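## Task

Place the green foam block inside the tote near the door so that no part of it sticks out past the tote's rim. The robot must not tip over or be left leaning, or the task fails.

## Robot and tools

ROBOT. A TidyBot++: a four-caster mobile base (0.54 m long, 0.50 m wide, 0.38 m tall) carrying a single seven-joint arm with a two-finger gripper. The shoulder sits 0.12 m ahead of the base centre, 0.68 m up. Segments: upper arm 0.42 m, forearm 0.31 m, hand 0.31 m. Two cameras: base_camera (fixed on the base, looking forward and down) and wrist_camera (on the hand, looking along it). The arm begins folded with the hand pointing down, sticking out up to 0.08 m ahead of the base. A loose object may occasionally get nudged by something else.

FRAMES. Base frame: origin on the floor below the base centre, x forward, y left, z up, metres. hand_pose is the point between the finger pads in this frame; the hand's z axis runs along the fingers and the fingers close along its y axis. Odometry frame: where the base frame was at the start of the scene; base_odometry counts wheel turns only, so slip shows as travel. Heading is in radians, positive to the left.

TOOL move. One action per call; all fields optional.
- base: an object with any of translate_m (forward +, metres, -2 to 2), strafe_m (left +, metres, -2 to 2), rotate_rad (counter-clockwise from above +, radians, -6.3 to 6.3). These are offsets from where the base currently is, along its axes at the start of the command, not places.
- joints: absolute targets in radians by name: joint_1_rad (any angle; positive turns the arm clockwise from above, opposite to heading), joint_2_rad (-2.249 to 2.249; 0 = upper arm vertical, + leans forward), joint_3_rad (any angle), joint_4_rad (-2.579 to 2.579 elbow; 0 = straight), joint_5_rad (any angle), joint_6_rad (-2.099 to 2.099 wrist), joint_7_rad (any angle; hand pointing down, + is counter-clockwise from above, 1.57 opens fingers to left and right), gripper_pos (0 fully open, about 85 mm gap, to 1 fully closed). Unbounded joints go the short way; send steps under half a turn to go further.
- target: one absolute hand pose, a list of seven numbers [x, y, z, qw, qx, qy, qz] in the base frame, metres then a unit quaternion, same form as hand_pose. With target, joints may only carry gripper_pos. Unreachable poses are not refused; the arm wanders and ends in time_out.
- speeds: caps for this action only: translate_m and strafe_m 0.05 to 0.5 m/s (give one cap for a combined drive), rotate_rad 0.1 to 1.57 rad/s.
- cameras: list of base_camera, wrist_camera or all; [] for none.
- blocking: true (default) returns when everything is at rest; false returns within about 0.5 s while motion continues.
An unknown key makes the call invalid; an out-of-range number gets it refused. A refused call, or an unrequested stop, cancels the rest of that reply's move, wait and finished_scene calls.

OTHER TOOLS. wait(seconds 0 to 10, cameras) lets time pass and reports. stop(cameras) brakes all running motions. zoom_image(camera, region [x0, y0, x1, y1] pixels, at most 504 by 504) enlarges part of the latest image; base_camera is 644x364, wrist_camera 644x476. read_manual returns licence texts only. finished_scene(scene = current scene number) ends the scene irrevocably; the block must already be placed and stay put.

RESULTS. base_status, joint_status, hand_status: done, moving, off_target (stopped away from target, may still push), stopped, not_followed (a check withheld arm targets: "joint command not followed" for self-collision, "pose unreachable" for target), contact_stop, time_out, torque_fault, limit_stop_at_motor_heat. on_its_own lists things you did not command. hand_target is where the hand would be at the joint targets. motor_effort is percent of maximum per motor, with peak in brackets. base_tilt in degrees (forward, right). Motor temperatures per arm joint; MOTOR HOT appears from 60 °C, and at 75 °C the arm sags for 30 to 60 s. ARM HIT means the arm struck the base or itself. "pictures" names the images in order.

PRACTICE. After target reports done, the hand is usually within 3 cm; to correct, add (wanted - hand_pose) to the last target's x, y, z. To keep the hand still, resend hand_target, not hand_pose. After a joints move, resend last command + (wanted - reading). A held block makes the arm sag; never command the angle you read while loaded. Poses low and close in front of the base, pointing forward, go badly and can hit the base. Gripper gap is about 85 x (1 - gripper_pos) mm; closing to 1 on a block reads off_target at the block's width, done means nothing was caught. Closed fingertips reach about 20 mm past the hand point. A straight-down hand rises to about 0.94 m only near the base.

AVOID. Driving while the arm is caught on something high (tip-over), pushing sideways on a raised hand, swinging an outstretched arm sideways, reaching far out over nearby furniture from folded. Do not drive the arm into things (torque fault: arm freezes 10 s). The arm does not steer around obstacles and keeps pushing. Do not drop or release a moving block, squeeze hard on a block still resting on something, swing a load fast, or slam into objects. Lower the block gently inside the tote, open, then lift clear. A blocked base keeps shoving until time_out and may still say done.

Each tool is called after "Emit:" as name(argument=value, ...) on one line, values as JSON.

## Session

Emit:
move(joints={"joint_2_rad": -0.3, "joint_4_rad": -1.6, "joint_6_rad": -0.35})

Scene clock: 2.43 s.
Motor temperatures (°C): [29 32 28 27 44 40 36]
move: done
base_odometry: x=+0.000 y=+0.000 heading=+0.000
base_tilt: forward=+0.5 right=-0.4
base_status: not commanded
joint_positions: joint_1_rad=+0.023 joint_2_rad=-0.325 joint_3_rad=+3.170 joint_4_rad=-1.620 joint_5_rad=+0.044 joint_6_rad=-0.382 joint_7_rad=+1.559 gripper_pos=+0.000
joint_status: all done
motor_effort: joint_1_rad=+0(1) joint_2_rad=-10(10) joint_3_rad=+0(0) joint_4_rad=+21(21) joint_5_rad=+1(1) joint_6_rad=+8(9) joint_7_rad=+0(1)
hand_pose: x=+0.5959 y=-0.0314 z=+1.1331 quat_wxyz=(+0.029, +0.744, -0.016, +0.668) (m; base frame)
hand_target: x=+0.6073 y=-0.0315 z=+1.1433 quat_wxyz=(+0.029, +0.734, -0.015, +0.678) (m; base frame)
hand_status: not commanded
pictures: base_camera, wrist_camera
camera_calibration:
wrist_camera: T_world_to_cam=[[-0.042803, -0.998465, 0.0351476, -0.0419828], [-0.0564484, -0.0327068, -0.99787, 1.22516], [0.997488, -0.0446958, -0.0549618, -0.399373], [0, 0, 0, 1]] pos_world=[0.465731, -0.0196976, 1.20208]

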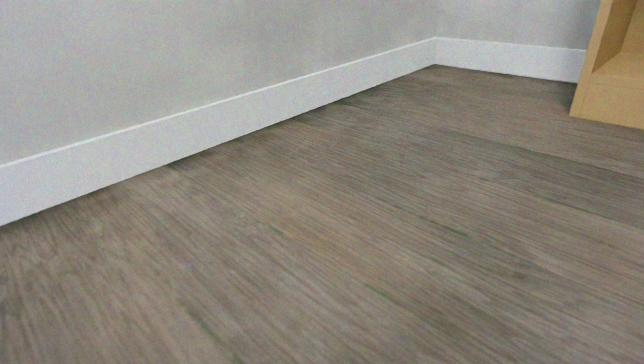

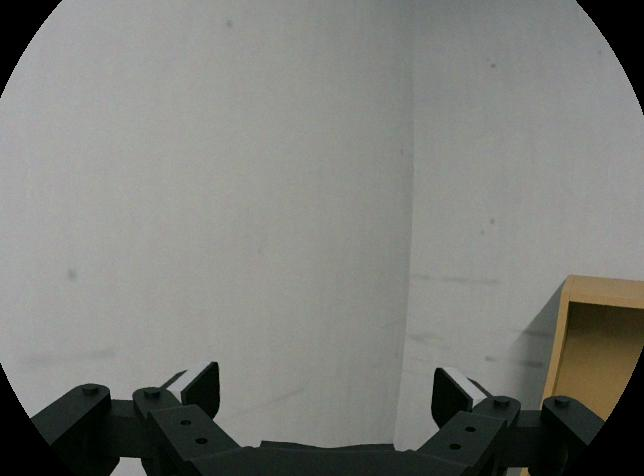

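Emit:
move(joints={"joint_2_rad": -0.33, "joint_4_rad": -2.55, "joint_6_rad": 0.3}, cameras=["wrist_camera"])

Emit:
move(joints={"joint_1_rad": 1.2}, cameras=["wrist_camera"])

Emit:
move(joints={"joint_1_rad": 2.4}, cameras=["wrist_camera"])

Emit:
move(joints={"joint_1_rad": 3.6}, cameras=["wrist_camera"])

Scene clock: 9.40 s.
Motor temperatures (°C): [29 31 28 27 44 40 36]
move: done
base_odometry: x=+0.000 y=+0.000 heading=+0.000
base_tilt: forward=+0.5 right=-0.4
base_status: not commanded
joint_positions: joint_1_rad=+0.023 joint_2_rad=-0.325 joint_3_rad=+3.170 joint_4_rad=-2.532 joint_5_rad=+0.044 joint_6_rad=+0.268 joint_7_rad=+1.559 gripper_pos=+0.000
joint_status: all done
motor_effort: joint_1_rad=+0(1) joint_2_rad=-7(12) joint_3_rad=+0(0) joint_4_rad=+17(22) joint_5_rad=+1(1) joint_6_rad=+8(10) joint_7_rad=+0(1)
hand_pose: x=+0.5278 y=-0.0161 z=+0.7817 quat_wxyz=(+0.014, +0.825, -0.007, +0.565) (m; base frame)
hand_target: x=+0.5256 y=-0.0156 z=+0.7833 quat_wxyz=(+0.014, +0.819, -0.007, +0.573) (m; base frame)
hand_status: not commanded
pictures: wrist_camera
camera_calibration:
wrist_camera: T_world_to_cam=[[-0.00478876, -0.999716, 0.0233575, -0.0282192], [-0.311713, -0.0207017, -0.949951, 0.968722], [0.950164, -0.0118299, -0.311525, -0.123948], [0, 0, 0, 1]] pos_world=[0.419599, -0.00962337, 0.882284]

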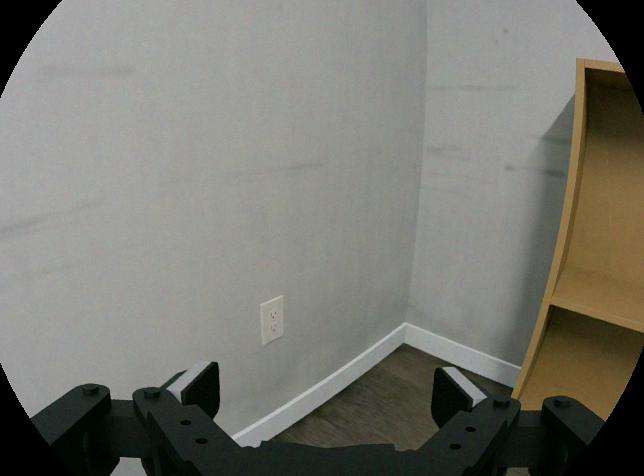

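Scene clock: 11.87 s.
Motor temperatures (°C): [29 31 28 27 44 40 36]
move: done
base_odometry: x=+0.000 y=+0.000 heading=+0.000
base_tilt: forward=+0.5 right=-0.3
base_status: not commanded
joint_positions: joint_1_rad=+1.175 joint_2_rad=-0.325 joint_3_rad=+3.170 joint_4_rad=-2.532 joint_5_rad=+0.044 joint_6_rad=+0.269 joint_7_rad=+1.559 gripper_pos=+0.000
joint_status: all done
motor_effort: joint_1_rad=+0(1) joint_2_rad=-7(7) joint_3_rad=+0(1) joint_4_rad=+18(19) joint_5_rad=+1(1) joint_6_rad=+8(9) joint_7_rad=-1(1)
hand_pose: x=+0.2704 y=-0.3803 z=+0.7822 quat_wxyz=(+0.320, +0.687, -0.455, +0.467) (m; base frame)
hand_target: x=+0.2604 y=-0.3815 z=+0.7833 quat_wxyz=(+0.330, +0.678, -0.461, +0.469) (m; base frame)
hand_status: not commanded
pictures: wrist_camera
camera_calibration:
wrist_camera: T_world_to_cam=[[-0.915519, -0.401595, 0.0233606, 0.0802048], [-0.14487, 0.274972, -0.950475, 0.949135], [0.375283, -0.873563, -0.309921, -0.0570436], [0, 0, 0, 1]] pos_world=[0.232338, -0.278607, 0.882577]

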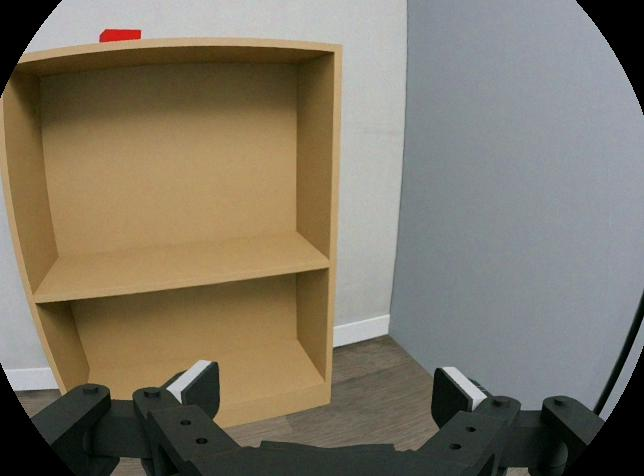

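Scene clock: 14.33 s.
Motor temperatures (°C): [29 31 28 27 44 40 36]
move: done
base_odometry: x=+0.000 y=+0.000 heading=+0.000
base_tilt: forward=+0.4 right=-0.3
base_status: not commanded
joint_positions: joint_1_rad=+2.375 joint_2_rad=-0.325 joint_3_rad=+3.170 joint_4_rad=-2.532 joint_5_rad=+0.044 joint_6_rad=+0.270 joint_7_rad=+1.559 gripper_pos=+0.000
joint_status: all done
motor_effort: joint_1_rad=+0(2) joint_2_rad=-7(8) joint_3_rad=+0(1) joint_4_rad=+17(19) joint_5_rad=+1(1) joint_6_rad=+8(9) joint_7_rad=+0(1)
hand_pose: x=-0.1806 y=-0.2790 z=+0.7823 quat_wxyz=(+0.528, +0.310, -0.763, +0.205) (m; base frame)
hand_target: x=-0.1853 y=-0.2701 z=+0.7833 quat_wxyz=(+0.537, +0.299, -0.763, +0.201) (m; base frame)
hand_status: not commanded
pictures: wrist_camera
camera_calibration:
wrist_camera: T_world_to_cam=[[-0.706192, 0.707634, 0.0234007, 0.0552831], [0.203559, 0.234577, -0.950546, 0.907776], [-0.678128, -0.666504, -0.309702, 0.0680885], [0, 0, 0, 1]] pos_world=[-0.0995726, -0.206683, 0.882676]

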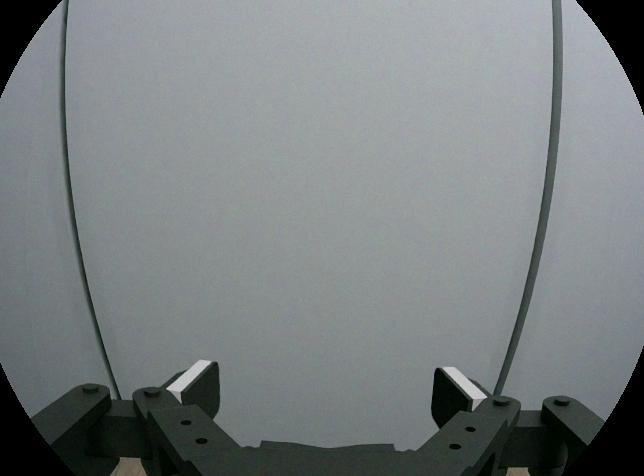

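Scene clock: 16.80 s.
Motor temperatures (°C): [29 31 28 27 44 40 36]
move: done
base_odometry: x=+0.000 y=+0.000 heading=+0.000
base_tilt: forward=+0.4 right=-0.4
base_status: not commanded
joint_positions: joint_1_rad=+3.575 joint_2_rad=-0.325 joint_3_rad=+3.170 joint_4_rad=-2.532 joint_5_rad=+0.044 joint_6_rad=+0.270 joint_7_rad=+1.559 gripper_pos=+0.000
joint_status: all done
motor_effort: joint_1_rad=+0(1) joint_2_rad=-7(8) joint_3_rad=+0(1) joint_4_rad=+18(19) joint_5_rad=+1(1) joint_6_rad=+8(8) joint_7_rad=+0(1)
hand_pose: x=-0.2496 y=+0.1782 z=+0.7823 quat_wxyz=(+0.551, -0.175, -0.805, -0.129) (m; base frame)
hand_target: x=-0.2430 y=+0.1858 z=+0.7833 quat_wxyz=(+0.557, -0.184, -0.798, -0.137) (m; base frame)
hand_status: not commanded
pictures: wrist_camera
camera_calibration:
wrist_camera: T_world_to_cam=[[0.403704, 0.914591, 0.0233661, -0.0768088], [0.2922, -0.104692, -0.95061, 0.897219], [-0.866973, 0.390593, -0.309508, 0.090385], [0, 0, 0, 1]] pos_world=[-0.152798, 0.128876, 0.882675]

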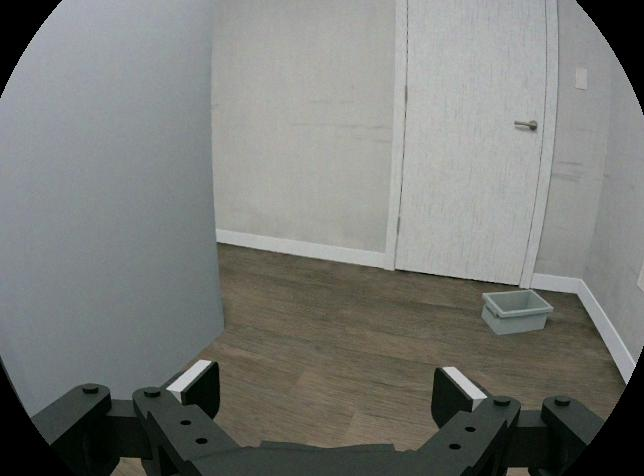

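Emit:
move(base={"translate_m": -1.341, "strafe_m": 1.034, "rotate_rad": -2.345}, joints={"joint_1_rad": 6.283})

Scene clock: 39.03 s.
Motor temperatures (°C): [29 31 28 27 44 40 36]
move: done
base_odometry: x=-1.341 y=+1.034 heading=-2.346
base_tilt: forward=+0.5 right=-0.3
base_status: done
joint_positions: joint_1_rad=+6.260 joint_2_rad=-0.326 joint_3_rad=+3.170 joint_4_rad=-2.534 joint_5_rad=+0.044 joint_6_rad=+0.272 joint_7_rad=+1.559 gripper_pos=+0.000
joint_status: all done
motor_effort: joint_1_rad=+0(2) joint_2_rad=-7(8) joint_3_rad=+0(1) joint_4_rad=+18(19) joint_5_rad=+1(1) joint_6_rad=+7(9) joint_7_rad=+0(1)
hand_pose: x=+0.5280 y=+0.0026 z=+0.7821 quat_wxyz=(-0.001, -0.824, -0.012, -0.567) (m; base frame)
hand_target: x=+0.5258 y=-0.0063 z=+0.7833 quat_wxyz=(-0.007, -0.819, -0.003, -0.573) (m; base frame)
hand_status: not commanded
pictures: base_camera, wrist_camera
camera_calibration:
wrist_camera: T_world_to_cam=[[0.0409336, -0.998888, 0.0234133, -0.033647], [-0.307841, -0.0349012, -0.950798, 0.968207], [0.950557, 0.031712, -0.308927, -0.126193], [0, 0, 0, 1]] pos_world=[0.419385, 0.00418381, 0.882372]

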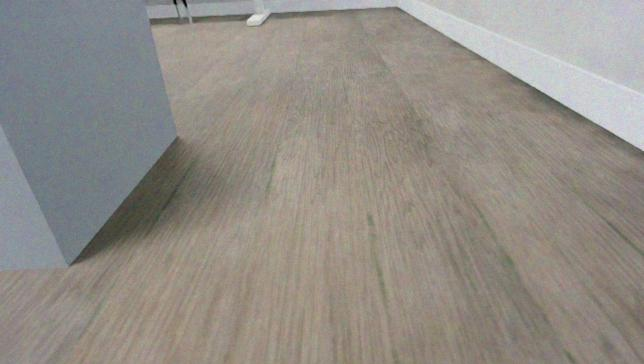

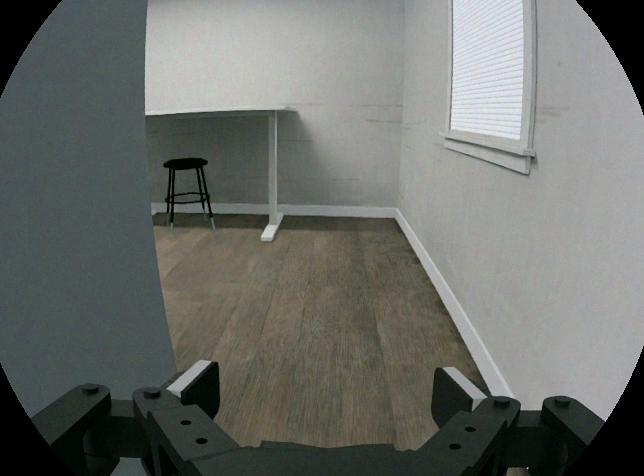

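Emit:
move(base={"translate_m": 1.8, "strafe_m": -0.03}, joints={"joint_1_rad": 5.1, "joint_2_rad": -0.3, "joint_4_rad": -1.6, "joint_6_rad": -0.55}, cameras=["wrist_camera"])

Emit:
move(joints={"joint_1_rad": 4.4})

Scene clock: 47.40 s.
Motor temperatures (°C): [29 31 28 27 44 40 35]
move: done
base_odometry: x=-2.622 y=-0.231 heading=-2.346
base_tilt: forward=+0.5 right=-0.3
base_status: done
joint_positions: joint_1_rad=+5.123 joint_2_rad=-0.313 joint_3_rad=+3.176 joint_4_rad=-1.624 joint_5_rad=+0.048 joint_6_rad=-0.502 joint_7_rad=+1.559 gripper_pos=+0.000
joint_status: all done
motor_effort: joint_1_rad=+1(12) joint_2_rad=-10(21) joint_3_rad=+0(11) joint_4_rad=+20(28) joint_5_rad=+1(3) joint_6_rad=+9(18) joint_7_rad=+0(2)
hand_pose: x=+0.3323 y=+0.4265 z=+1.0884 quat_wxyz=(+0.318, -0.665, -0.422, -0.529) (m; base frame)
hand_target: x=+0.3200 y=+0.4339 z=+1.0822 quat_wxyz=(+0.317, -0.668, -0.437, -0.511) (m; base frame)
hand_status: not commanded
pictures: wrist_camera
camera_calibration:
wrist_camera: T_world_to_cam=[[0.905779, -0.422281, 0.035264, -0.155613], [-0.0487025, -0.186409, -0.981264, 1.22561], [0.420943, 0.887091, -0.189411, -0.177838], [0, 0, 0, 1]] pos_world=[0.275501, 0.32051, 1.17445]

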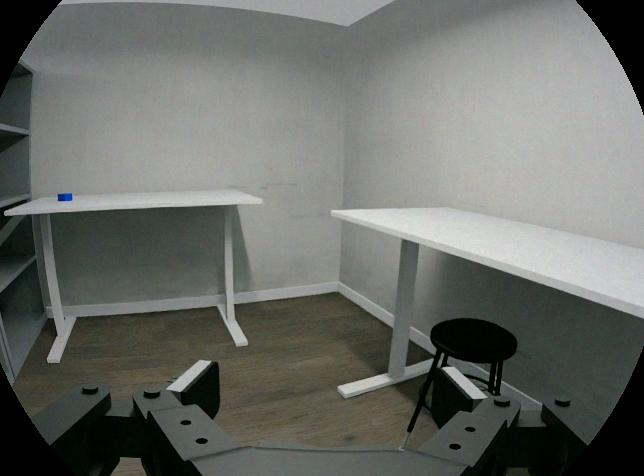

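Scene clock: 49.37 s.
Motor temperatures (°C): [29 31 28 27 44 40 35]
move: done
base_odometry: x=-2.622 y=-0.231 heading=-2.346
base_tilt: forward=+0.5 right=-0.4
base_status: not commanded
joint_positions: joint_1_rad=+4.424 joint_2_rad=-0.313 joint_3_rad=+3.176 joint_4_rad=-1.624 joint_5_rad=+0.048 joint_6_rad=-0.503 joint_7_rad=+1.559 gripper_pos=+0.000
joint_status: all done
motor_effort: joint_1_rad=+0(1) joint_2_rad=-10(11) joint_3_rad=+0(1) joint_4_rad=+21(22) joint_5_rad=+1(1) joint_6_rad=+8(9) joint_7_rad=-1(1)
hand_pose: x=+0.0080 y=+0.4637 z=+1.0884 quat_wxyz=(+0.479, -0.480, -0.624, -0.388) (m; base frame)
hand_target: x=-0.0068 y=+0.4614 z=+1.0822 quat_wxyz=(+0.474, -0.478, -0.640, -0.372) (m; base frame)
hand_status: not commanded
pictures: base_camera, wrist_camera
camera_calibration:
wrist_camera: T_world_to_cam=[[0.965152, 0.259301, 0.0352645, -0.162672], [0.0826138, -0.174049, -0.981266, 1.21007], [-0.248306, 0.949984, -0.189405, -0.0981407], [0, 0, 0, 1]] pos_world=[0.0326662, 0.346024, 1.17455]

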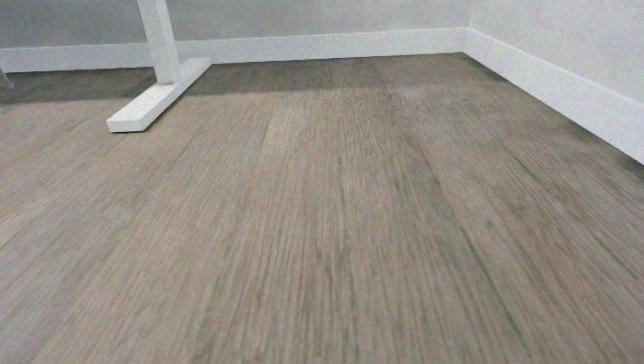

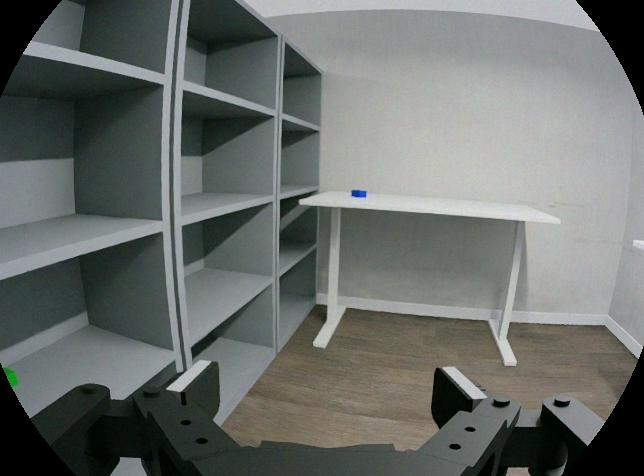

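Emit:
move(base={"translate_m": 0.25, "strafe_m": 0.74, "rotate_rad": 3.14}, joints={"joint_1_rad": 6.283, "joint_2_rad": 0.2, "joint_4_rad": -2.0, "joint_6_rad": 0.3})

Scene clock: 71.73 s.
Motor temperatures (°C): [29 31 28 27 44 40 35]
move: done
base_odometry: x=-2.268 y=-0.927 heading=+0.794
base_tilt: forward=+0.5 right=-0.3
base_status: done
joint_positions: joint_1_rad=+6.269 joint_2_rad=+0.180 joint_3_rad=+3.169 joint_4_rad=-1.979 joint_5_rad=+0.048 joint_6_rad=+0.269 joint_7_rad=+1.559 gripper_pos=+0.000
joint_status: all done
motor_effort: joint_1_rad=+0(4) joint_2_rad=-27(30) joint_3_rad=+0(2) joint_4_rad=+18(22) joint_5_rad=+1(1) joint_6_rad=+8(10) joint_7_rad=+0(1)
hand_pose: x=+0.7516 y=-0.0023 z=+0.8237 quat_wxyz=(-0.011, -0.810, -0.014, -0.586) (m; base frame)
hand_target: x=+0.7515 y=-0.0113 z=+0.8084 quat_wxyz=(-0.014, -0.813, -0.006, -0.581) (m; base frame)
hand_status: not commanded
pictures: base_camera, wrist_camera
camera_calibration:
wrist_camera: T_world_to_cam=[[0.0319694, -0.998576, 0.0427059, -0.0578261], [-0.263421, -0.0496351, -0.963403, 1.0534], [0.964151, 0.0195498, -0.264633, -0.372382], [0, 0, 0, 1]] pos_world=[0.638369, 0.00182173, 0.918772]

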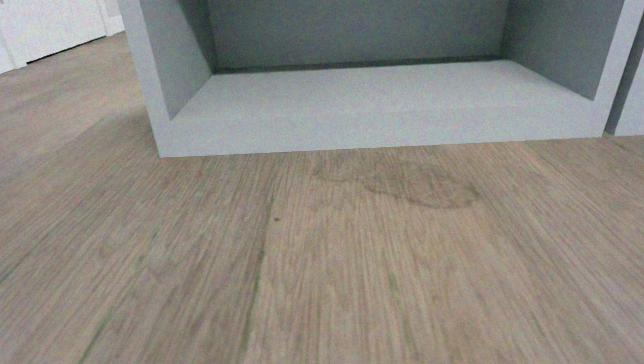

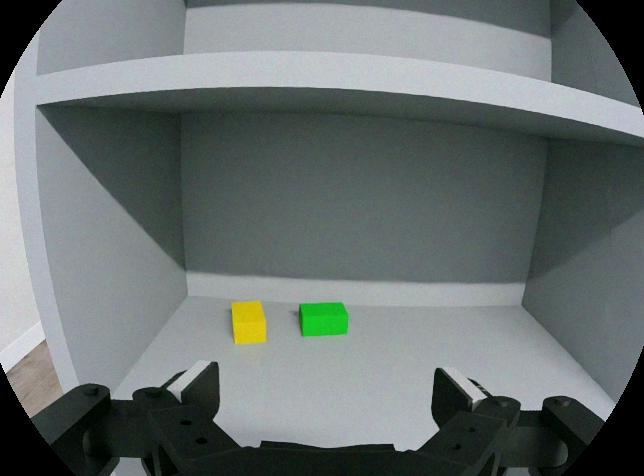

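Emit:
zoom_image(camera="wrist_camera", region=[200, 270, 380, 370])

Scaled by 2.800.

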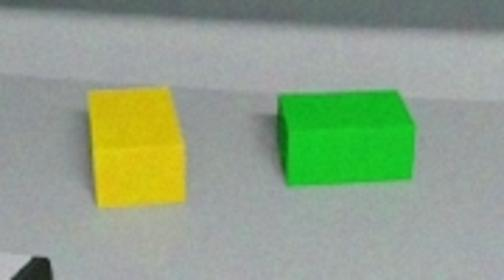

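Emit:
move(base={"translate_m": -0.28, "strafe_m": -0.149, "rotate_rad": 0.12}, joints={"joint_2_rad": 0.83, "joint_4_rad": -1.49, "joint_6_rad": 0.40})

Emit:
zoom_image(camera="wrist_camera", region=[220, 140, 420, 260])

Scene clock: 96.07 s.
Motor temperatures (°C): [29 31 28 27 44 40 35]
move: done
base_odometry: x=-2.358 y=-1.232 heading=+0.915
base_tilt: forward=+0.5 right=-0.3
base_status: done
joint_positions: joint_1_rad=+6.272 joint_2_rad=+0.805 joint_3_rad=+3.165 joint_4_rad=-1.513 joint_5_rad=+0.048 joint_6_rad=+0.369 joint_7_rad=+1.559 gripper_pos=+0.000
joint_status: all done
motor_effort: joint_1_rad=+0(5) joint_2_rad=-47(48) joint_3_rad=+0(3) joint_4_rad=+16(20) joint_5_rad=+0(1) joint_6_rad=+8(9) joint_7_rad=-1(1)
hand_pose: x=+0.9422 y=+0.0024 z=+0.6443 quat_wxyz=(-0.010, -0.827, -0.021, -0.561) (m; base frame)
hand_target: x=+0.9523 y=-0.0098 z=+0.6448 quat_wxyz=(-0.015, -0.819, -0.015, -0.573) (m; base frame)
hand_status: not commanded
pictures: base_camera, wrist_camera
camera_calibration:
wrist_camera: T_world_to_cam=[[0.0463872, -0.997736, 0.0487004, -0.0689884], [-0.319861, -0.0610217, -0.945497, 0.972655], [0.946328, 0.0282817, -0.321967, -0.549995], [0, 0, 0, 1]] pos_world=[0.83479, 0.00607564, 0.745922]

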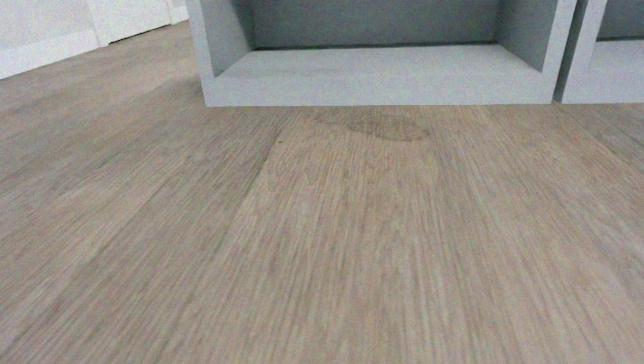

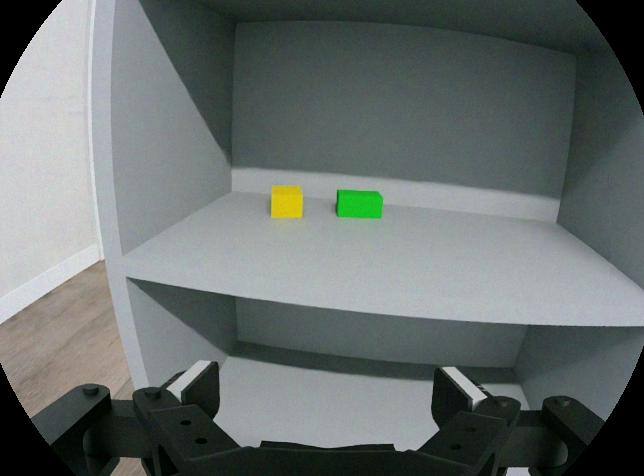

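Scaled by 2.520.

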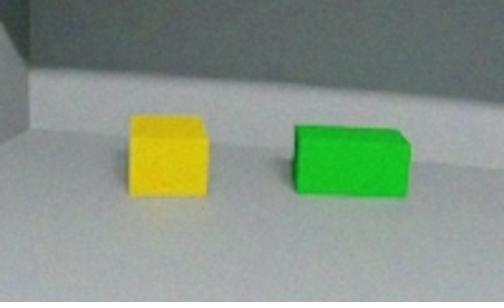

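Emit:
move(base={"strafe_m": -0.255}, joints={"joint_1_rad": 6.283, "joint_2_rad": 1.27, "joint_4_rad": -0.29, "joint_5_rad": -0.66, "joint_6_rad": -1.57, "joint_7_rad": 3.14})

Scene clock: 144.03 s.
Motor temperatures (°C): [29 33 28 28 44 40 35]
move: done
base_odometry: x=-2.156 y=-1.387 heading=+0.914
base_tilt: forward=+0.5 right=-0.3
base_status: done
joint_positions: joint_1_rad=+6.293 joint_2_rad=+1.233 joint_3_rad=+3.166 joint_4_rad=-0.314 joint_5_rad=-0.616 joint_6_rad=-1.528 joint_7_rad=+3.063 gripper_pos=+0.000
joint_status: all done
motor_effort: joint_1_rad=+0(6) joint_2_rad=-55(56) joint_3_rad=-4(4) joint_4_rad=+16(19) joint_5_rad=-4(5) joint_6_rad=+1(9) joint_7_rad=+0(1)
hand_pose: x=+0.8528 y=+0.1655 z=+0.5712 quat_wxyz=(+0.191, -0.709, -0.641, -0.223) (m; base frame)
hand_target: x=+0.8397 y=+0.1830 z=+0.5588 quat_wxyz=(+0.215, -0.674, -0.670, -0.225) (m; base frame)
hand_status: not commanded
pictures: base_camera, wrist_camera
camera_calibration:
wrist_camera: T_world_to_cam=[[0.996506, -0.0829965, 0.00936947, -0.837757], [-0.0605412, -0.795028, -0.603544, 0.589905], [0.057541, 0.600868, -0.797274, 0.441017], [0, 0, 0, 1]] pos_world=[0.845167, 0.134467, 0.715495]

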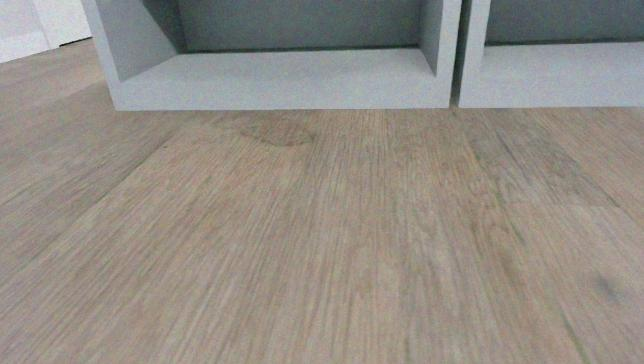

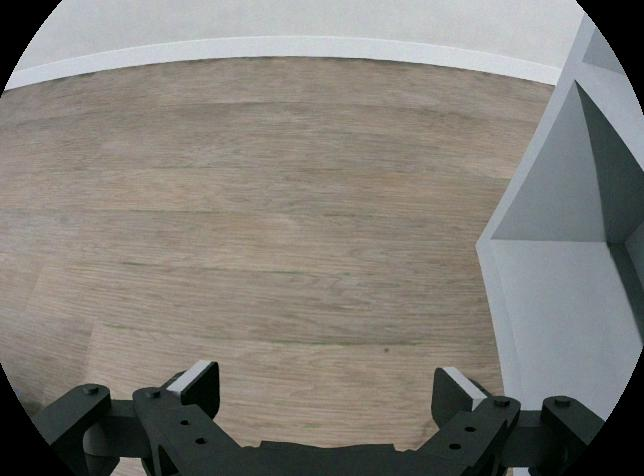

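Emit:
move(base={"translate_m": 0.5, "strafe_m": -0.045}, joints={"joint_2_rad": 1.25, "joint_7_rad": 3.23}, speeds={"translate_m": 0.25})

Scene clock: 159.03 s.
Motor temperatures (°C): [29 33 28 28 44 40 35]
move: done
base_odometry: x=-1.815 y=-1.019 heading=+0.914
base_tilt: forward=+0.5 right=-0.4
base_status: done
joint_positions: joint_1_rad=+6.293 joint_2_rad=+1.233 joint_3_rad=+3.166 joint_4_rad=-0.312 joint_5_rad=-0.619 joint_6_rad=-1.536 joint_7_rad=+3.166 gripper_pos=+0.000
joint_status: all done
motor_effort: joint_1_rad=+0(1) joint_2_rad=-54(56) joint_3_rad=-4(4) joint_4_rad=+16(18) joint_5_rad=-4(4) joint_6_rad=+0(2) joint_7_rad=+0(1)
hand_pose: x=+0.8510 y=+0.1664 z=+0.5723 quat_wxyz=(+0.182, -0.674, -0.677, -0.232) (m; base frame)
hand_target: x=+0.8421 y=+0.1830 z=+0.5732 quat_wxyz=(+0.198, -0.641, -0.702, -0.241) (m; base frame)
hand_status: not commanded
pictures: base_camera, wrist_camera
camera_calibration:
wrist_camera: T_world_to_cam=[[0.99802, 0.00645908, 0.0625606, -0.882517], [0.0428186, -0.798363, -0.600652, 0.502072], [0.0460664, 0.602142, -0.797059, 0.450903], [0, 0, 0, 1]] pos_world=[0.838501, 0.135028, 0.716178]

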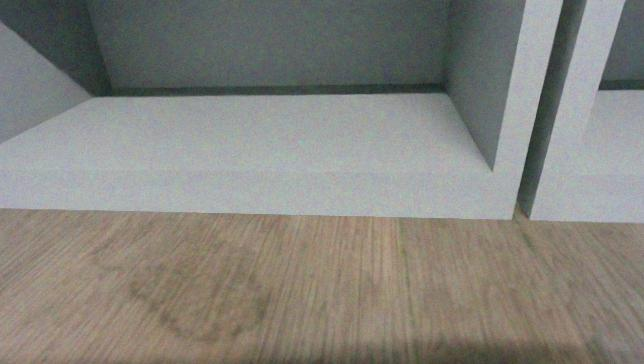

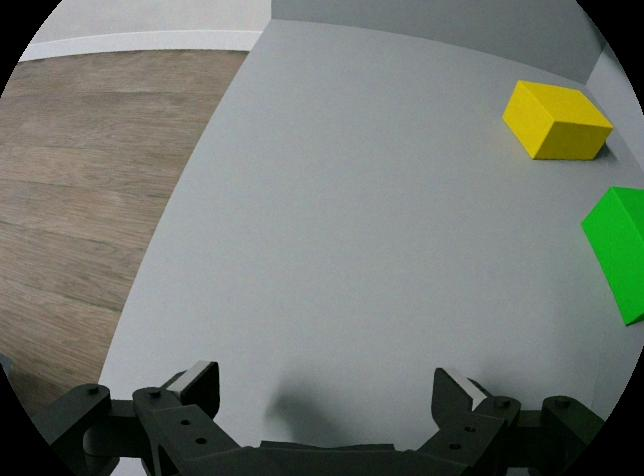

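Emit:
zoom_image(camera="wrist_camera", region=[484, 60, 644, 340])

Scaled by 1.800.

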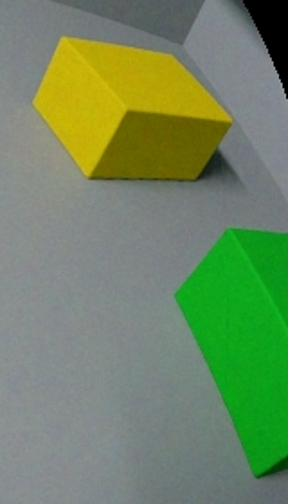

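Emit:
move(base={"translate_m": 0.236, "strafe_m": -0.012}, speeds={"translate_m": 0.2})

Scene clock: 173.23 s.
Motor temperatures (°C): [29 34 28 28 44 40 35]
move: done
base_odometry: x=-1.661 y=-0.839 heading=+0.914
base_tilt: forward=+0.5 right=-0.4
base_status: done
joint_positions: joint_1_rad=+6.293 joint_2_rad=+1.233 joint_3_rad=+3.166 joint_4_rad=-0.311 joint_5_rad=-0.619 joint_6_rad=-1.538 joint_7_rad=+3.166 gripper_pos=+0.000
joint_status: not commanded
motor_effort: joint_1_rad=+0(1) joint_2_rad=-54(56) joint_3_rad=-4(4) joint_4_rad=+16(17) joint_5_rad=-4(4) joint_6_rad=+0(2) joint_7_rad=+0(1)
hand_pose: x=+0.8505 y=+0.1665 z=+0.5727 quat_wxyz=(+0.183, -0.674, -0.677, -0.232) (m; base frame)
hand_target: x=+0.8421 y=+0.1830 z=+0.5732 quat_wxyz=(+0.198, -0.641, -0.702, -0.241) (m; base frame)
hand_status: not commanded
pictures: base_camera, wrist_camera
camera_calibration:
wrist_camera: T_world_to_cam=[[0.998063, 0.00780894, 0.0617221, -0.881867], [0.0434122, -0.798055, -0.601019, 0.502127], [0.0445643, 0.602534, -0.796848, 0.45223], [0, 0, 0, 1]] pos_world=[0.838207, 0.135127, 0.716577]

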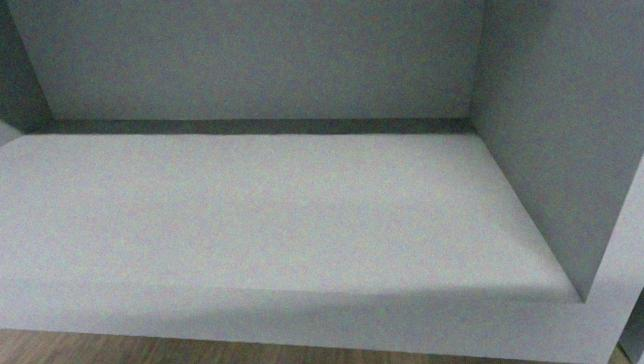

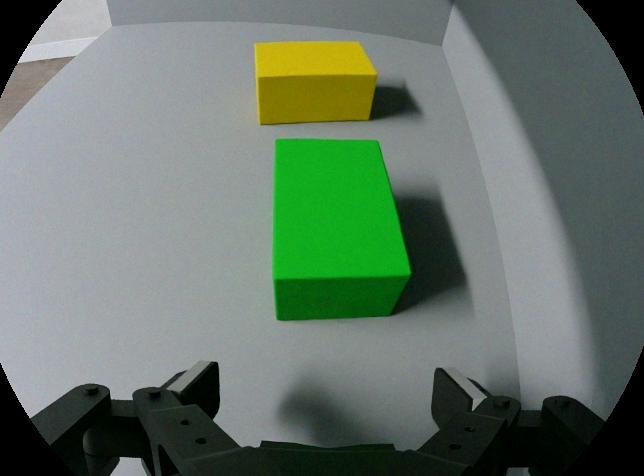

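Emit:
move(base={"translate_m": 0.003, "strafe_m": 0.083}, speeds={"translate_m": 0.15}, cameras=["wrist_camera"])

Scene clock: 182.20 s.
Motor temperatures (°C): [29 34 28 28 44 40 35]
move: done
base_odometry: x=-1.725 y=-0.786 heading=+0.914
base_tilt: forward=+0.5 right=-0.4
base_status: done
joint_positions: joint_1_rad=+6.284 joint_2_rad=+1.233 joint_3_rad=+3.166 joint_4_rad=-0.311 joint_5_rad=-0.622 joint_6_rad=-1.538 joint_7_rad=+3.166 gripper_pos=+0.000
joint_status: not commanded
motor_effort: joint_1_rad=+0(5) joint_2_rad=-54(55) joint_3_rad=-3(5) joint_4_rad=+16(17) joint_5_rad=-4(5) joint_6_rad=+0(1) joint_7_rad=-1(1)
hand_pose: x=+0.8490 y=+0.1737 z=+0.5731 quat_wxyz=(+0.184, -0.671, -0.680, -0.232) (m; base frame)
hand_target: x=+0.8421 y=+0.1830 z=+0.5732 quat_wxyz=(+0.198, -0.641, -0.702, -0.241) (m; base frame)
hand_status: not commanded
pictures: wrist_camera
camera_calibration:
wrist_camera: T_world_to_cam=[[0.997953, 0.0164846, 0.0617911, -0.881861], [0.0504949, -0.796027, -0.603151, 0.502988], [0.0392447, 0.605037, -0.79523, 0.451567], [0, 0, 0, 1]] pos_world=[0.836935, 0.141715, 0.716969]

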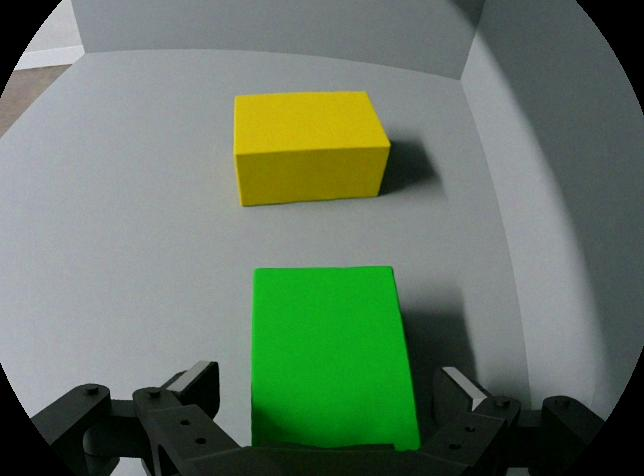

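Emit:
move(joints={"gripper_pos": 0.65}, cameras=["wrist_camera"])

Emit:
move(joints={"joint_2_rad": 1.18}, cameras=["wrist_camera"])

Scene clock: 185.83 s.
Motor temperatures (°C): [29 34 28 28 44 40 35]
move: off_target
base_odometry: x=-1.725 y=-0.786 heading=+0.914
base_tilt: forward=+0.5 right=-0.4
base_status: not commanded
joint_positions: joint_1_rad=+6.284 joint_2_rad=+1.232 joint_3_rad=+3.166 joint_4_rad=-0.308 joint_5_rad=-0.622 joint_6_rad=-1.539 joint_7_rad=+3.166 gripper_pos=+0.427
joint_status: gripper_pos off_target (ended at +0.427, target +0.650)
motor_effort: joint_1_rad=+0(4) joint_2_rad=-54(56) joint_3_rad=-4(4) joint_4_rad=+16(17) joint_5_rad=-4(4) joint_6_rad=+1(2) joint_7_rad=-1(1)
hand_pose: x=+0.8495 y=+0.1735 z=+0.5751 quat_wxyz=(+0.184, -0.670, -0.681, -0.233) (m; base frame)
hand_target: x=+0.8421 y=+0.1830 z=+0.5732 quat_wxyz=(+0.198, -0.641, -0.702, -0.241) (m; base frame)
hand_status: not commanded
pictures: wrist_camera
camera_calibration:
wrist_camera: T_world_to_cam=[[0.997754, 0.0169669, 0.0648041, -0.884035], [0.0527112, -0.795847, -0.603199, 0.502127], [0.0413398, 0.60526, -0.794954, 0.451214], [0, 0, 0, 1]] pos_world=[0.836929, 0.141514, 0.718866]

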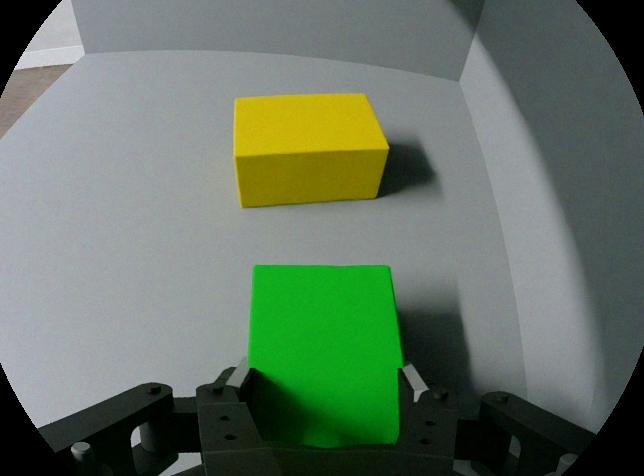

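Scene clock: 186.80 s.
Motor temperatures (°C): [29 34 28 28 44 40 35]
move: done
base_odometry: x=-1.725 y=-0.786 heading=+0.914
base_tilt: forward=+0.5 right=-0.4
base_status: not commanded
joint_positions: joint_1_rad=+6.284 joint_2_rad=+1.178 joint_3_rad=+3.166 joint_4_rad=-0.306 joint_5_rad=-0.622 joint_6_rad=-1.539 joint_7_rad=+3.166 gripper_pos=+0.427
joint_status: all done
motor_effort: joint_1_rad=+0(1) joint_2_rad=-54(58) joint_3_rad=-4(4) joint_4_rad=+17(18) joint_5_rad=-4(5) joint_6_rad=+2(2) joint_7_rad=+0(1)
hand_pose: x=+0.8546 y=+0.1735 z=+0.6152 quat_wxyz=(+0.165, -0.663, -0.685, -0.252) (m; base frame)
hand_target: x=+0.8479 y=+0.1830 z=+0.6241 quat_wxyz=(+0.173, -0.632, -0.708, -0.263) (m; base frame)
hand_status: not commanded
pictures: wrist_camera
camera_calibration:
wrist_camera: T_world_to_cam=[[0.992591, 0.0170138, 0.120307, -0.921512], [0.0862921, -0.795774, -0.599414, 0.495076], [0.0855387, 0.605354, -0.791346, 0.442936], [0, 0, 0, 1]] pos_world=[0.834075, 0.141514, 0.758136]

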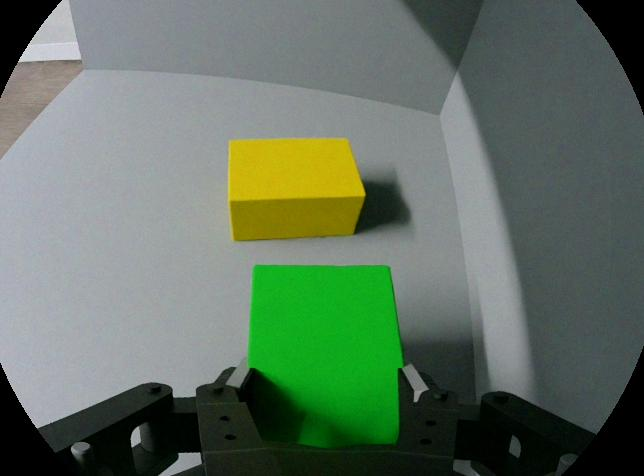

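Emit:
move(base={"translate_m": -0.6}, speeds={"translate_m": 0.35}, cameras=["wrist_camera"])

Emit:
move(base={"strafe_m": 1.06, "rotate_rad": -0.117}, joints={"joint_1_rad": 6.283, "joint_2_rad": -0.33, "joint_4_rad": -2.55, "joint_5_rad": 0, "joint_6_rad": -0.4, "joint_7_rad": 1.57})

Scene clock: 204.30 s.
Motor temperatures (°C): [29 35 28 28 44 40 35]
move: done
base_odometry: x=-2.092 y=-1.261 heading=+0.914
base_tilt: forward=+0.5 right=-0.4
base_status: done
joint_positions: joint_1_rad=+6.284 joint_2_rad=+1.177 joint_3_rad=+3.166 joint_4_rad=-0.306 joint_5_rad=-0.622 joint_6_rad=-1.540 joint_7_rad=+3.166 gripper_pos=+0.427
joint_status: not commanded
motor_effort: joint_1_rad=+0(1) joint_2_rad=-55(57) joint_3_rad=-4(4) joint_4_rad=+17(18) joint_5_rad=-4(4) joint_6_rad=+2(2) joint_7_rad=+0(1)
hand_pose: x=+0.8543 y=+0.1736 z=+0.6155 quat_wxyz=(+0.165, -0.663, -0.686, -0.251) (m; base frame)
hand_target: x=+0.8479 y=+0.1830 z=+0.6241 quat_wxyz=(+0.173, -0.632, -0.708, -0.263) (m; base frame)
hand_status: not commanded
pictures: wrist_camera
camera_calibration:
wrist_camera: T_world_to_cam=[[0.992625, 0.0175312, 0.119953, -0.921185], [0.0864917, -0.795739, -0.599432, 0.495115], [0.0849424, 0.605386, -0.791387, 0.443714], [0, 0, 0, 1]] pos_world=[0.833878, 0.141513, 0.758436]

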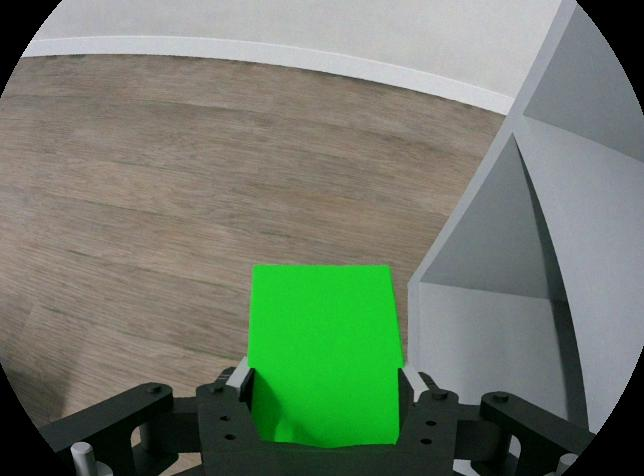

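Scene clock: 207.90 s.
Motor temperatures (°C): [29 35 28 28 44 40 35]
move: done
base_odometry: x=-2.931 y=-0.614 heading=+0.797
base_tilt: forward=+0.5 right=-0.3
base_status: done
joint_positions: joint_1_rad=+6.296 joint_2_rad=-0.310 joint_3_rad=+3.167 joint_4_rad=-2.532 joint_5_rad=-0.043 joint_6_rad=-0.437 joint_7_rad=+1.647 gripper_pos=+0.427
joint_status: all done
motor_effort: joint_1_rad=+0(12) joint_2_rad=-5(57) joint_3_rad=+0(6) joint_4_rad=+16(18) joint_5_rad=+0(7) joint_6_rad=+4(6) joint_7_rad=+0(1)
hand_pose: x=+0.3855 y=-0.0023 z=+0.6163 quat_wxyz=(+0.004, -0.971, -0.001, -0.239) (m; base frame)
hand_target: x=+0.3884 y=-0.0052 z=+0.6200 quat_wxyz=(+0.001, -0.966, +0.014, -0.258) (m; base frame)
hand_status: not commanded
pictures: base_camera, wrist_camera
camera_calibration:
wrist_camera: T_world_to_cam=[[0.026719, -0.999517, -0.0158422, 0.000820248], [-0.8599, -0.0148994, -0.510246, 0.707851], [0.509763, 0.0272559, -0.859883, 0.467681], [0, 0, 0, 1]] pos_world=[0.370253, -0.00138065, 0.763342]

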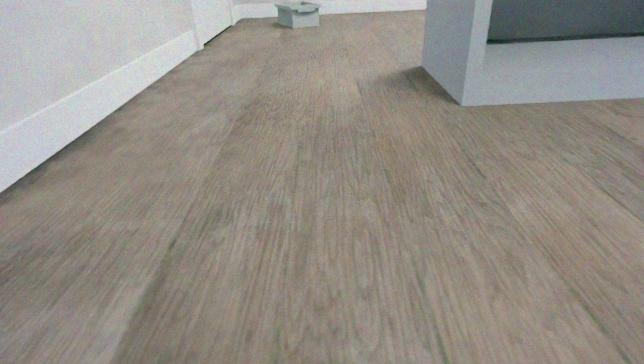

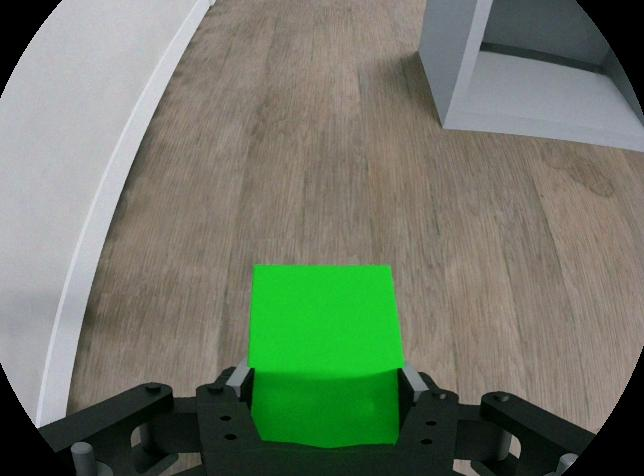

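Emit:
move(base={"translate_m": 1.85, "strafe_m": 0.08})

Scene clock: 216.13 s.
Motor temperatures (°C): [29 34 28 28 44 40 35]
move: done
base_odometry: x=-1.695 y=+0.765 heading=+0.797
base_tilt: forward=+0.5 right=-0.4
base_status: done
joint_positions: joint_1_rad=+6.296 joint_2_rad=-0.318 joint_3_rad=+3.167 joint_4_rad=-2.537 joint_5_rad=-0.042 joint_6_rad=-0.430 joint_7_rad=+1.646 gripper_pos=+0.427
joint_status: not commanded
motor_effort: joint_1_rad=+0(1) joint_2_rad=-5(7) joint_3_rad=+0(1) joint_4_rad=+15(17) joint_5_rad=+0(1) joint_6_rad=+4(6) joint_7_rad=+0(1)
hand_pose: x=+0.3855 y=-0.0025 z=+0.6174 quat_wxyz=(+0.003, -0.970, -0.001, -0.244) (m; base frame)
hand_target: x=+0.3884 y=-0.0052 z=+0.6200 quat_wxyz=(+0.001, -0.966, +0.014, -0.258) (m; base frame)
hand_status: not commanded
pictures: base_camera, wrist_camera
camera_calibration:
wrist_camera: T_world_to_cam=[[0.0260118, -0.99955, -0.0149367, 0.000347087], [-0.855003, -0.0145032, -0.518421, 0.71156], [0.517971, 0.026256, -0.854995, 0.462484], [0, 0, 0, 1]] pos_world=[0.368823, -0.00147616, 0.764314]

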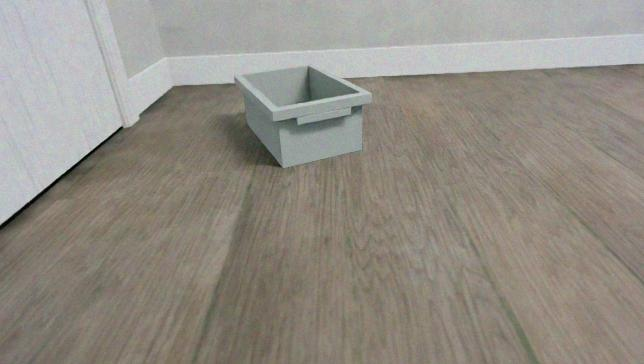

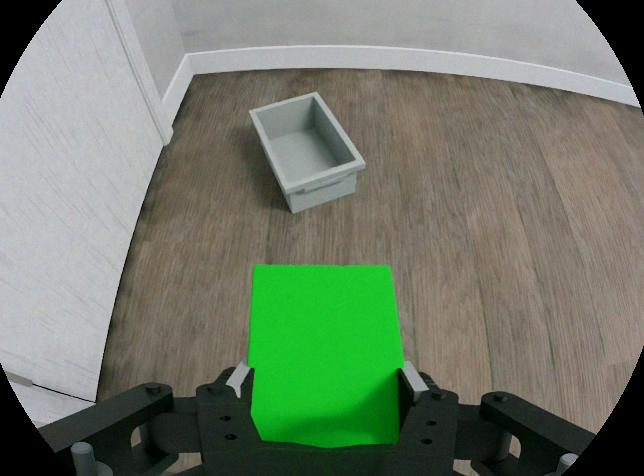

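Emit:
move(base={"translate_m": 0.484, "strafe_m": -0.139, "rotate_rad": 0.356}, joints={"joint_2_rad": 1.2, "joint_4_rad": -2.1, "joint_6_rad": 0.59}, speeds={"translate_m": 0.25})

Scene clock: 236.20 s.
Motor temperatures (°C): [29 34 28 28 43 40 35]
move: done
base_odometry: x=-1.257 y=+1.014 heading=+1.153
base_tilt: forward=+0.5 right=-0.4
base_status: done
joint_positions: joint_1_rad=+6.296 joint_2_rad=+1.172 joint_3_rad=+3.167 joint_4_rad=-2.116 joint_5_rad=-0.041 joint_6_rad=+0.552 joint_7_rad=+1.645 gripper_pos=+0.427
joint_status: all done
motor_effort: joint_1_rad=+0(2) joint_2_rad=-36(37) joint_3_rad=+0(1) joint_4_rad=-1(17) joint_5_rad=+1(1) joint_6_rad=+3(6) joint_7_rad=+0(1)
hand_pose: x=+0.5832 y=-0.0261 z=+0.2481 quat_wxyz=(-0.028, -0.979, -0.009, -0.200) (m; base frame)
hand_target: x=+0.5918 y=-0.0150 z=+0.2410 quat_wxyz=(-0.014, -0.977, +0.002, -0.214) (m; base frame)
hand_status: not commanded
pictures: base_camera, wrist_camera
camera_calibration:
wrist_camera: T_world_to_cam=[[0.0273645, -0.998452, 0.0484275, -0.0503553], [-0.897497, -0.0458722, -0.438629, 0.692986], [0.440171, -0.0314607, -0.897363, 0.099328], [0, 0, 0, 1]] pos_world=[0.579609, -0.0153636, 0.395535]

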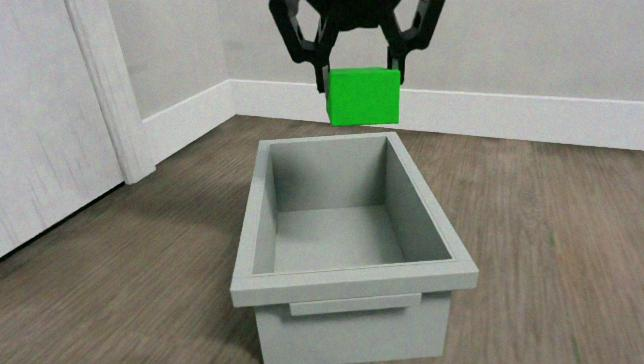

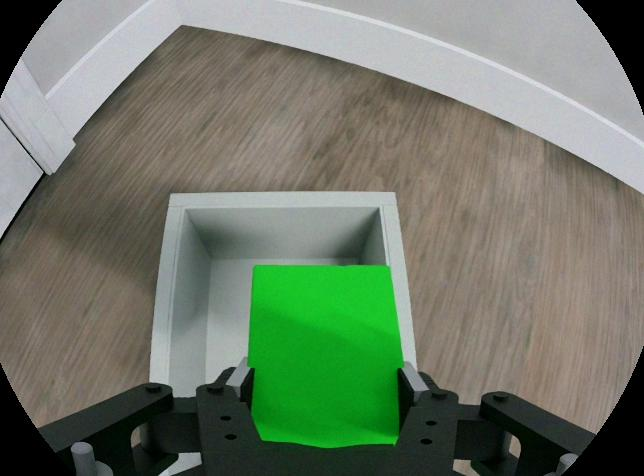

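Emit:
move(base={"translate_m": 0.012, "strafe_m": 0.024}, joints={"joint_2_rad": 1.465, "joint_4_rad": -1.94, "joint_6_rad": 0.68})

Scene clock: 246.53 s.
Motor temperatures (°C): [29 34 28 27 43 40 35]
move: done
base_odometry: x=-1.274 y=+1.035 heading=+1.153
base_tilt: forward=+0.5 right=-0.3
base_status: done
joint_positions: joint_1_rad=+6.287 joint_2_rad=+1.447 joint_3_rad=+3.167 joint_4_rad=-1.962 joint_5_rad=-0.038 joint_6_rad=+0.643 joint_7_rad=+1.645 gripper_pos=+0.427
joint_status: all done
motor_effort: joint_1_rad=+0(3) joint_2_rad=-37(39) joint_3_rad=+0(2) joint_4_rad=-3(4) joint_5_rad=+1(1) joint_6_rad=+4(5) joint_7_rad=+0(1)
hand_pose: x=+0.5676 y=-0.0227 z=+0.1411 quat_wxyz=(-0.029, -0.982, -0.018, -0.186) (m; base frame)
hand_target: x=+0.5815 y=-0.0152 z=+0.1379 quat_wxyz=(-0.014, -0.978, -0.001, -0.207) (m; base frame)
hand_status: not commanded
pictures: base_camera, wrist_camera
camera_calibration:
wrist_camera: T_world_to_cam=[[0.0468637, -0.997557, 0.0517967, -0.0528387], [-0.90916, -0.0640768, -0.411487, 0.634581], [0.413801, -0.0278077, -0.909943, 0.0270901], [0, 0, 0, 1]] pos_world=[0.568202, -0.0112944, 0.288509]

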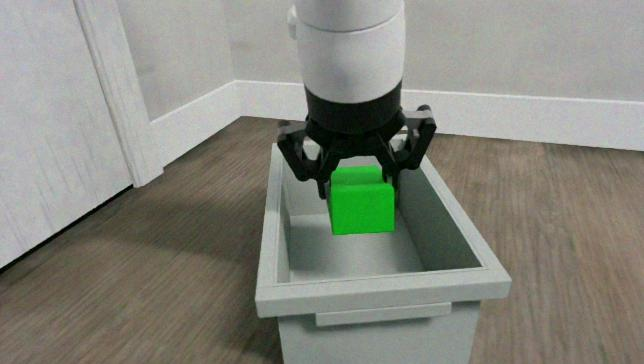

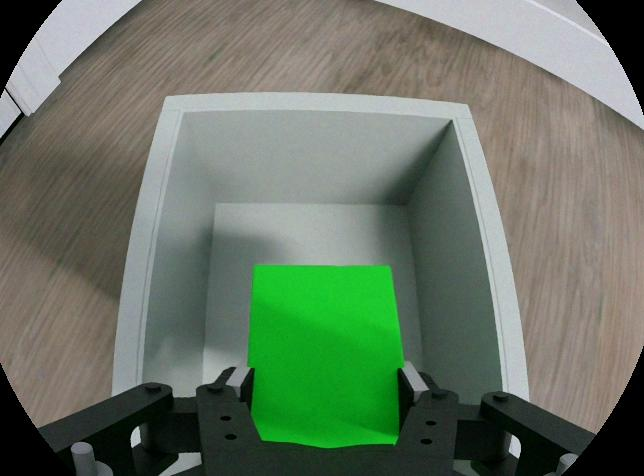

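Emit:
move(joints={"joint_2_rad": 1.67, "joint_4_rad": -1.72, "joint_6_rad": 0.69})

Scene clock: 250.57 s.
Motor temperatures (°C): [29 34 28 27 43 40 35]
move: done
base_odometry: x=-1.274 y=+1.035 heading=+1.153
base_tilt: forward=+0.5 right=-0.3
base_status: not commanded
joint_positions: joint_1_rad=+6.287 joint_2_rad=+1.651 joint_3_rad=+3.167 joint_4_rad=-1.742 joint_5_rad=-0.038 joint_6_rad=+0.655 joint_7_rad=+1.645 gripper_pos=+0.427
joint_status: all done
motor_effort: joint_1_rad=+0(1) joint_2_rad=-38(40) joint_3_rad=+0(0) joint_4_rad=-2(4) joint_5_rad=+0(1) joint_6_rad=+4(5) joint_7_rad=+0(1)
hand_pose: x=+0.5822 y=-0.0227 z=+0.0574 quat_wxyz=(-0.029, -0.979, -0.021, -0.200) (m; base frame)
hand_target: x=+0.5934 y=-0.0149 z=+0.0538 quat_wxyz=(-0.013, -0.976, -0.004, -0.219) (m; base frame)
hand_status: not commanded
pictures: base_camera, wrist_camera
camera_calibration:
wrist_camera: T_world_to_cam=[[0.0515035, -0.997222, 0.0538079, -0.0519986], [-0.89705, -0.0698755, -0.43637, 0.607688], [0.438917, -0.0257938, -0.898157, -0.070406], [0, 0, 0, 1]] pos_world=[0.578707, -0.0112077, 0.204739]

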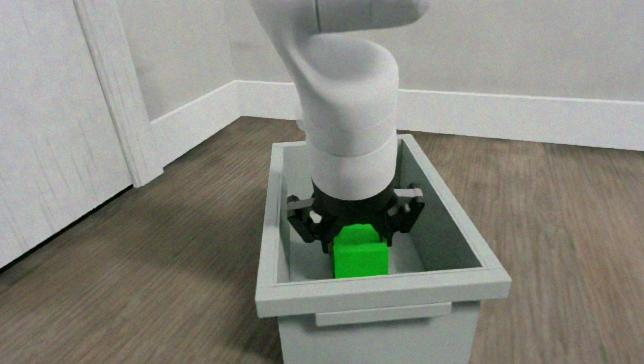

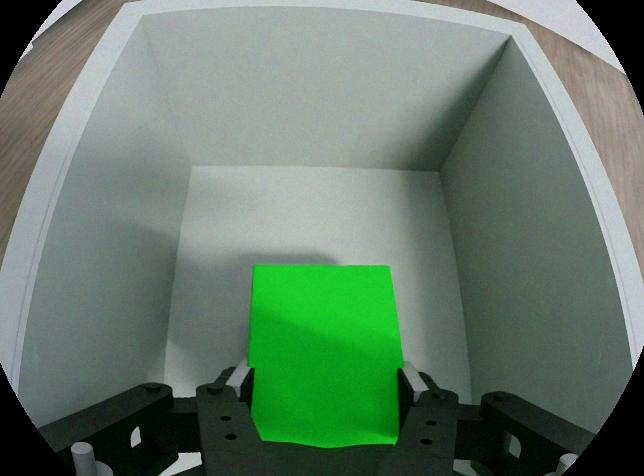

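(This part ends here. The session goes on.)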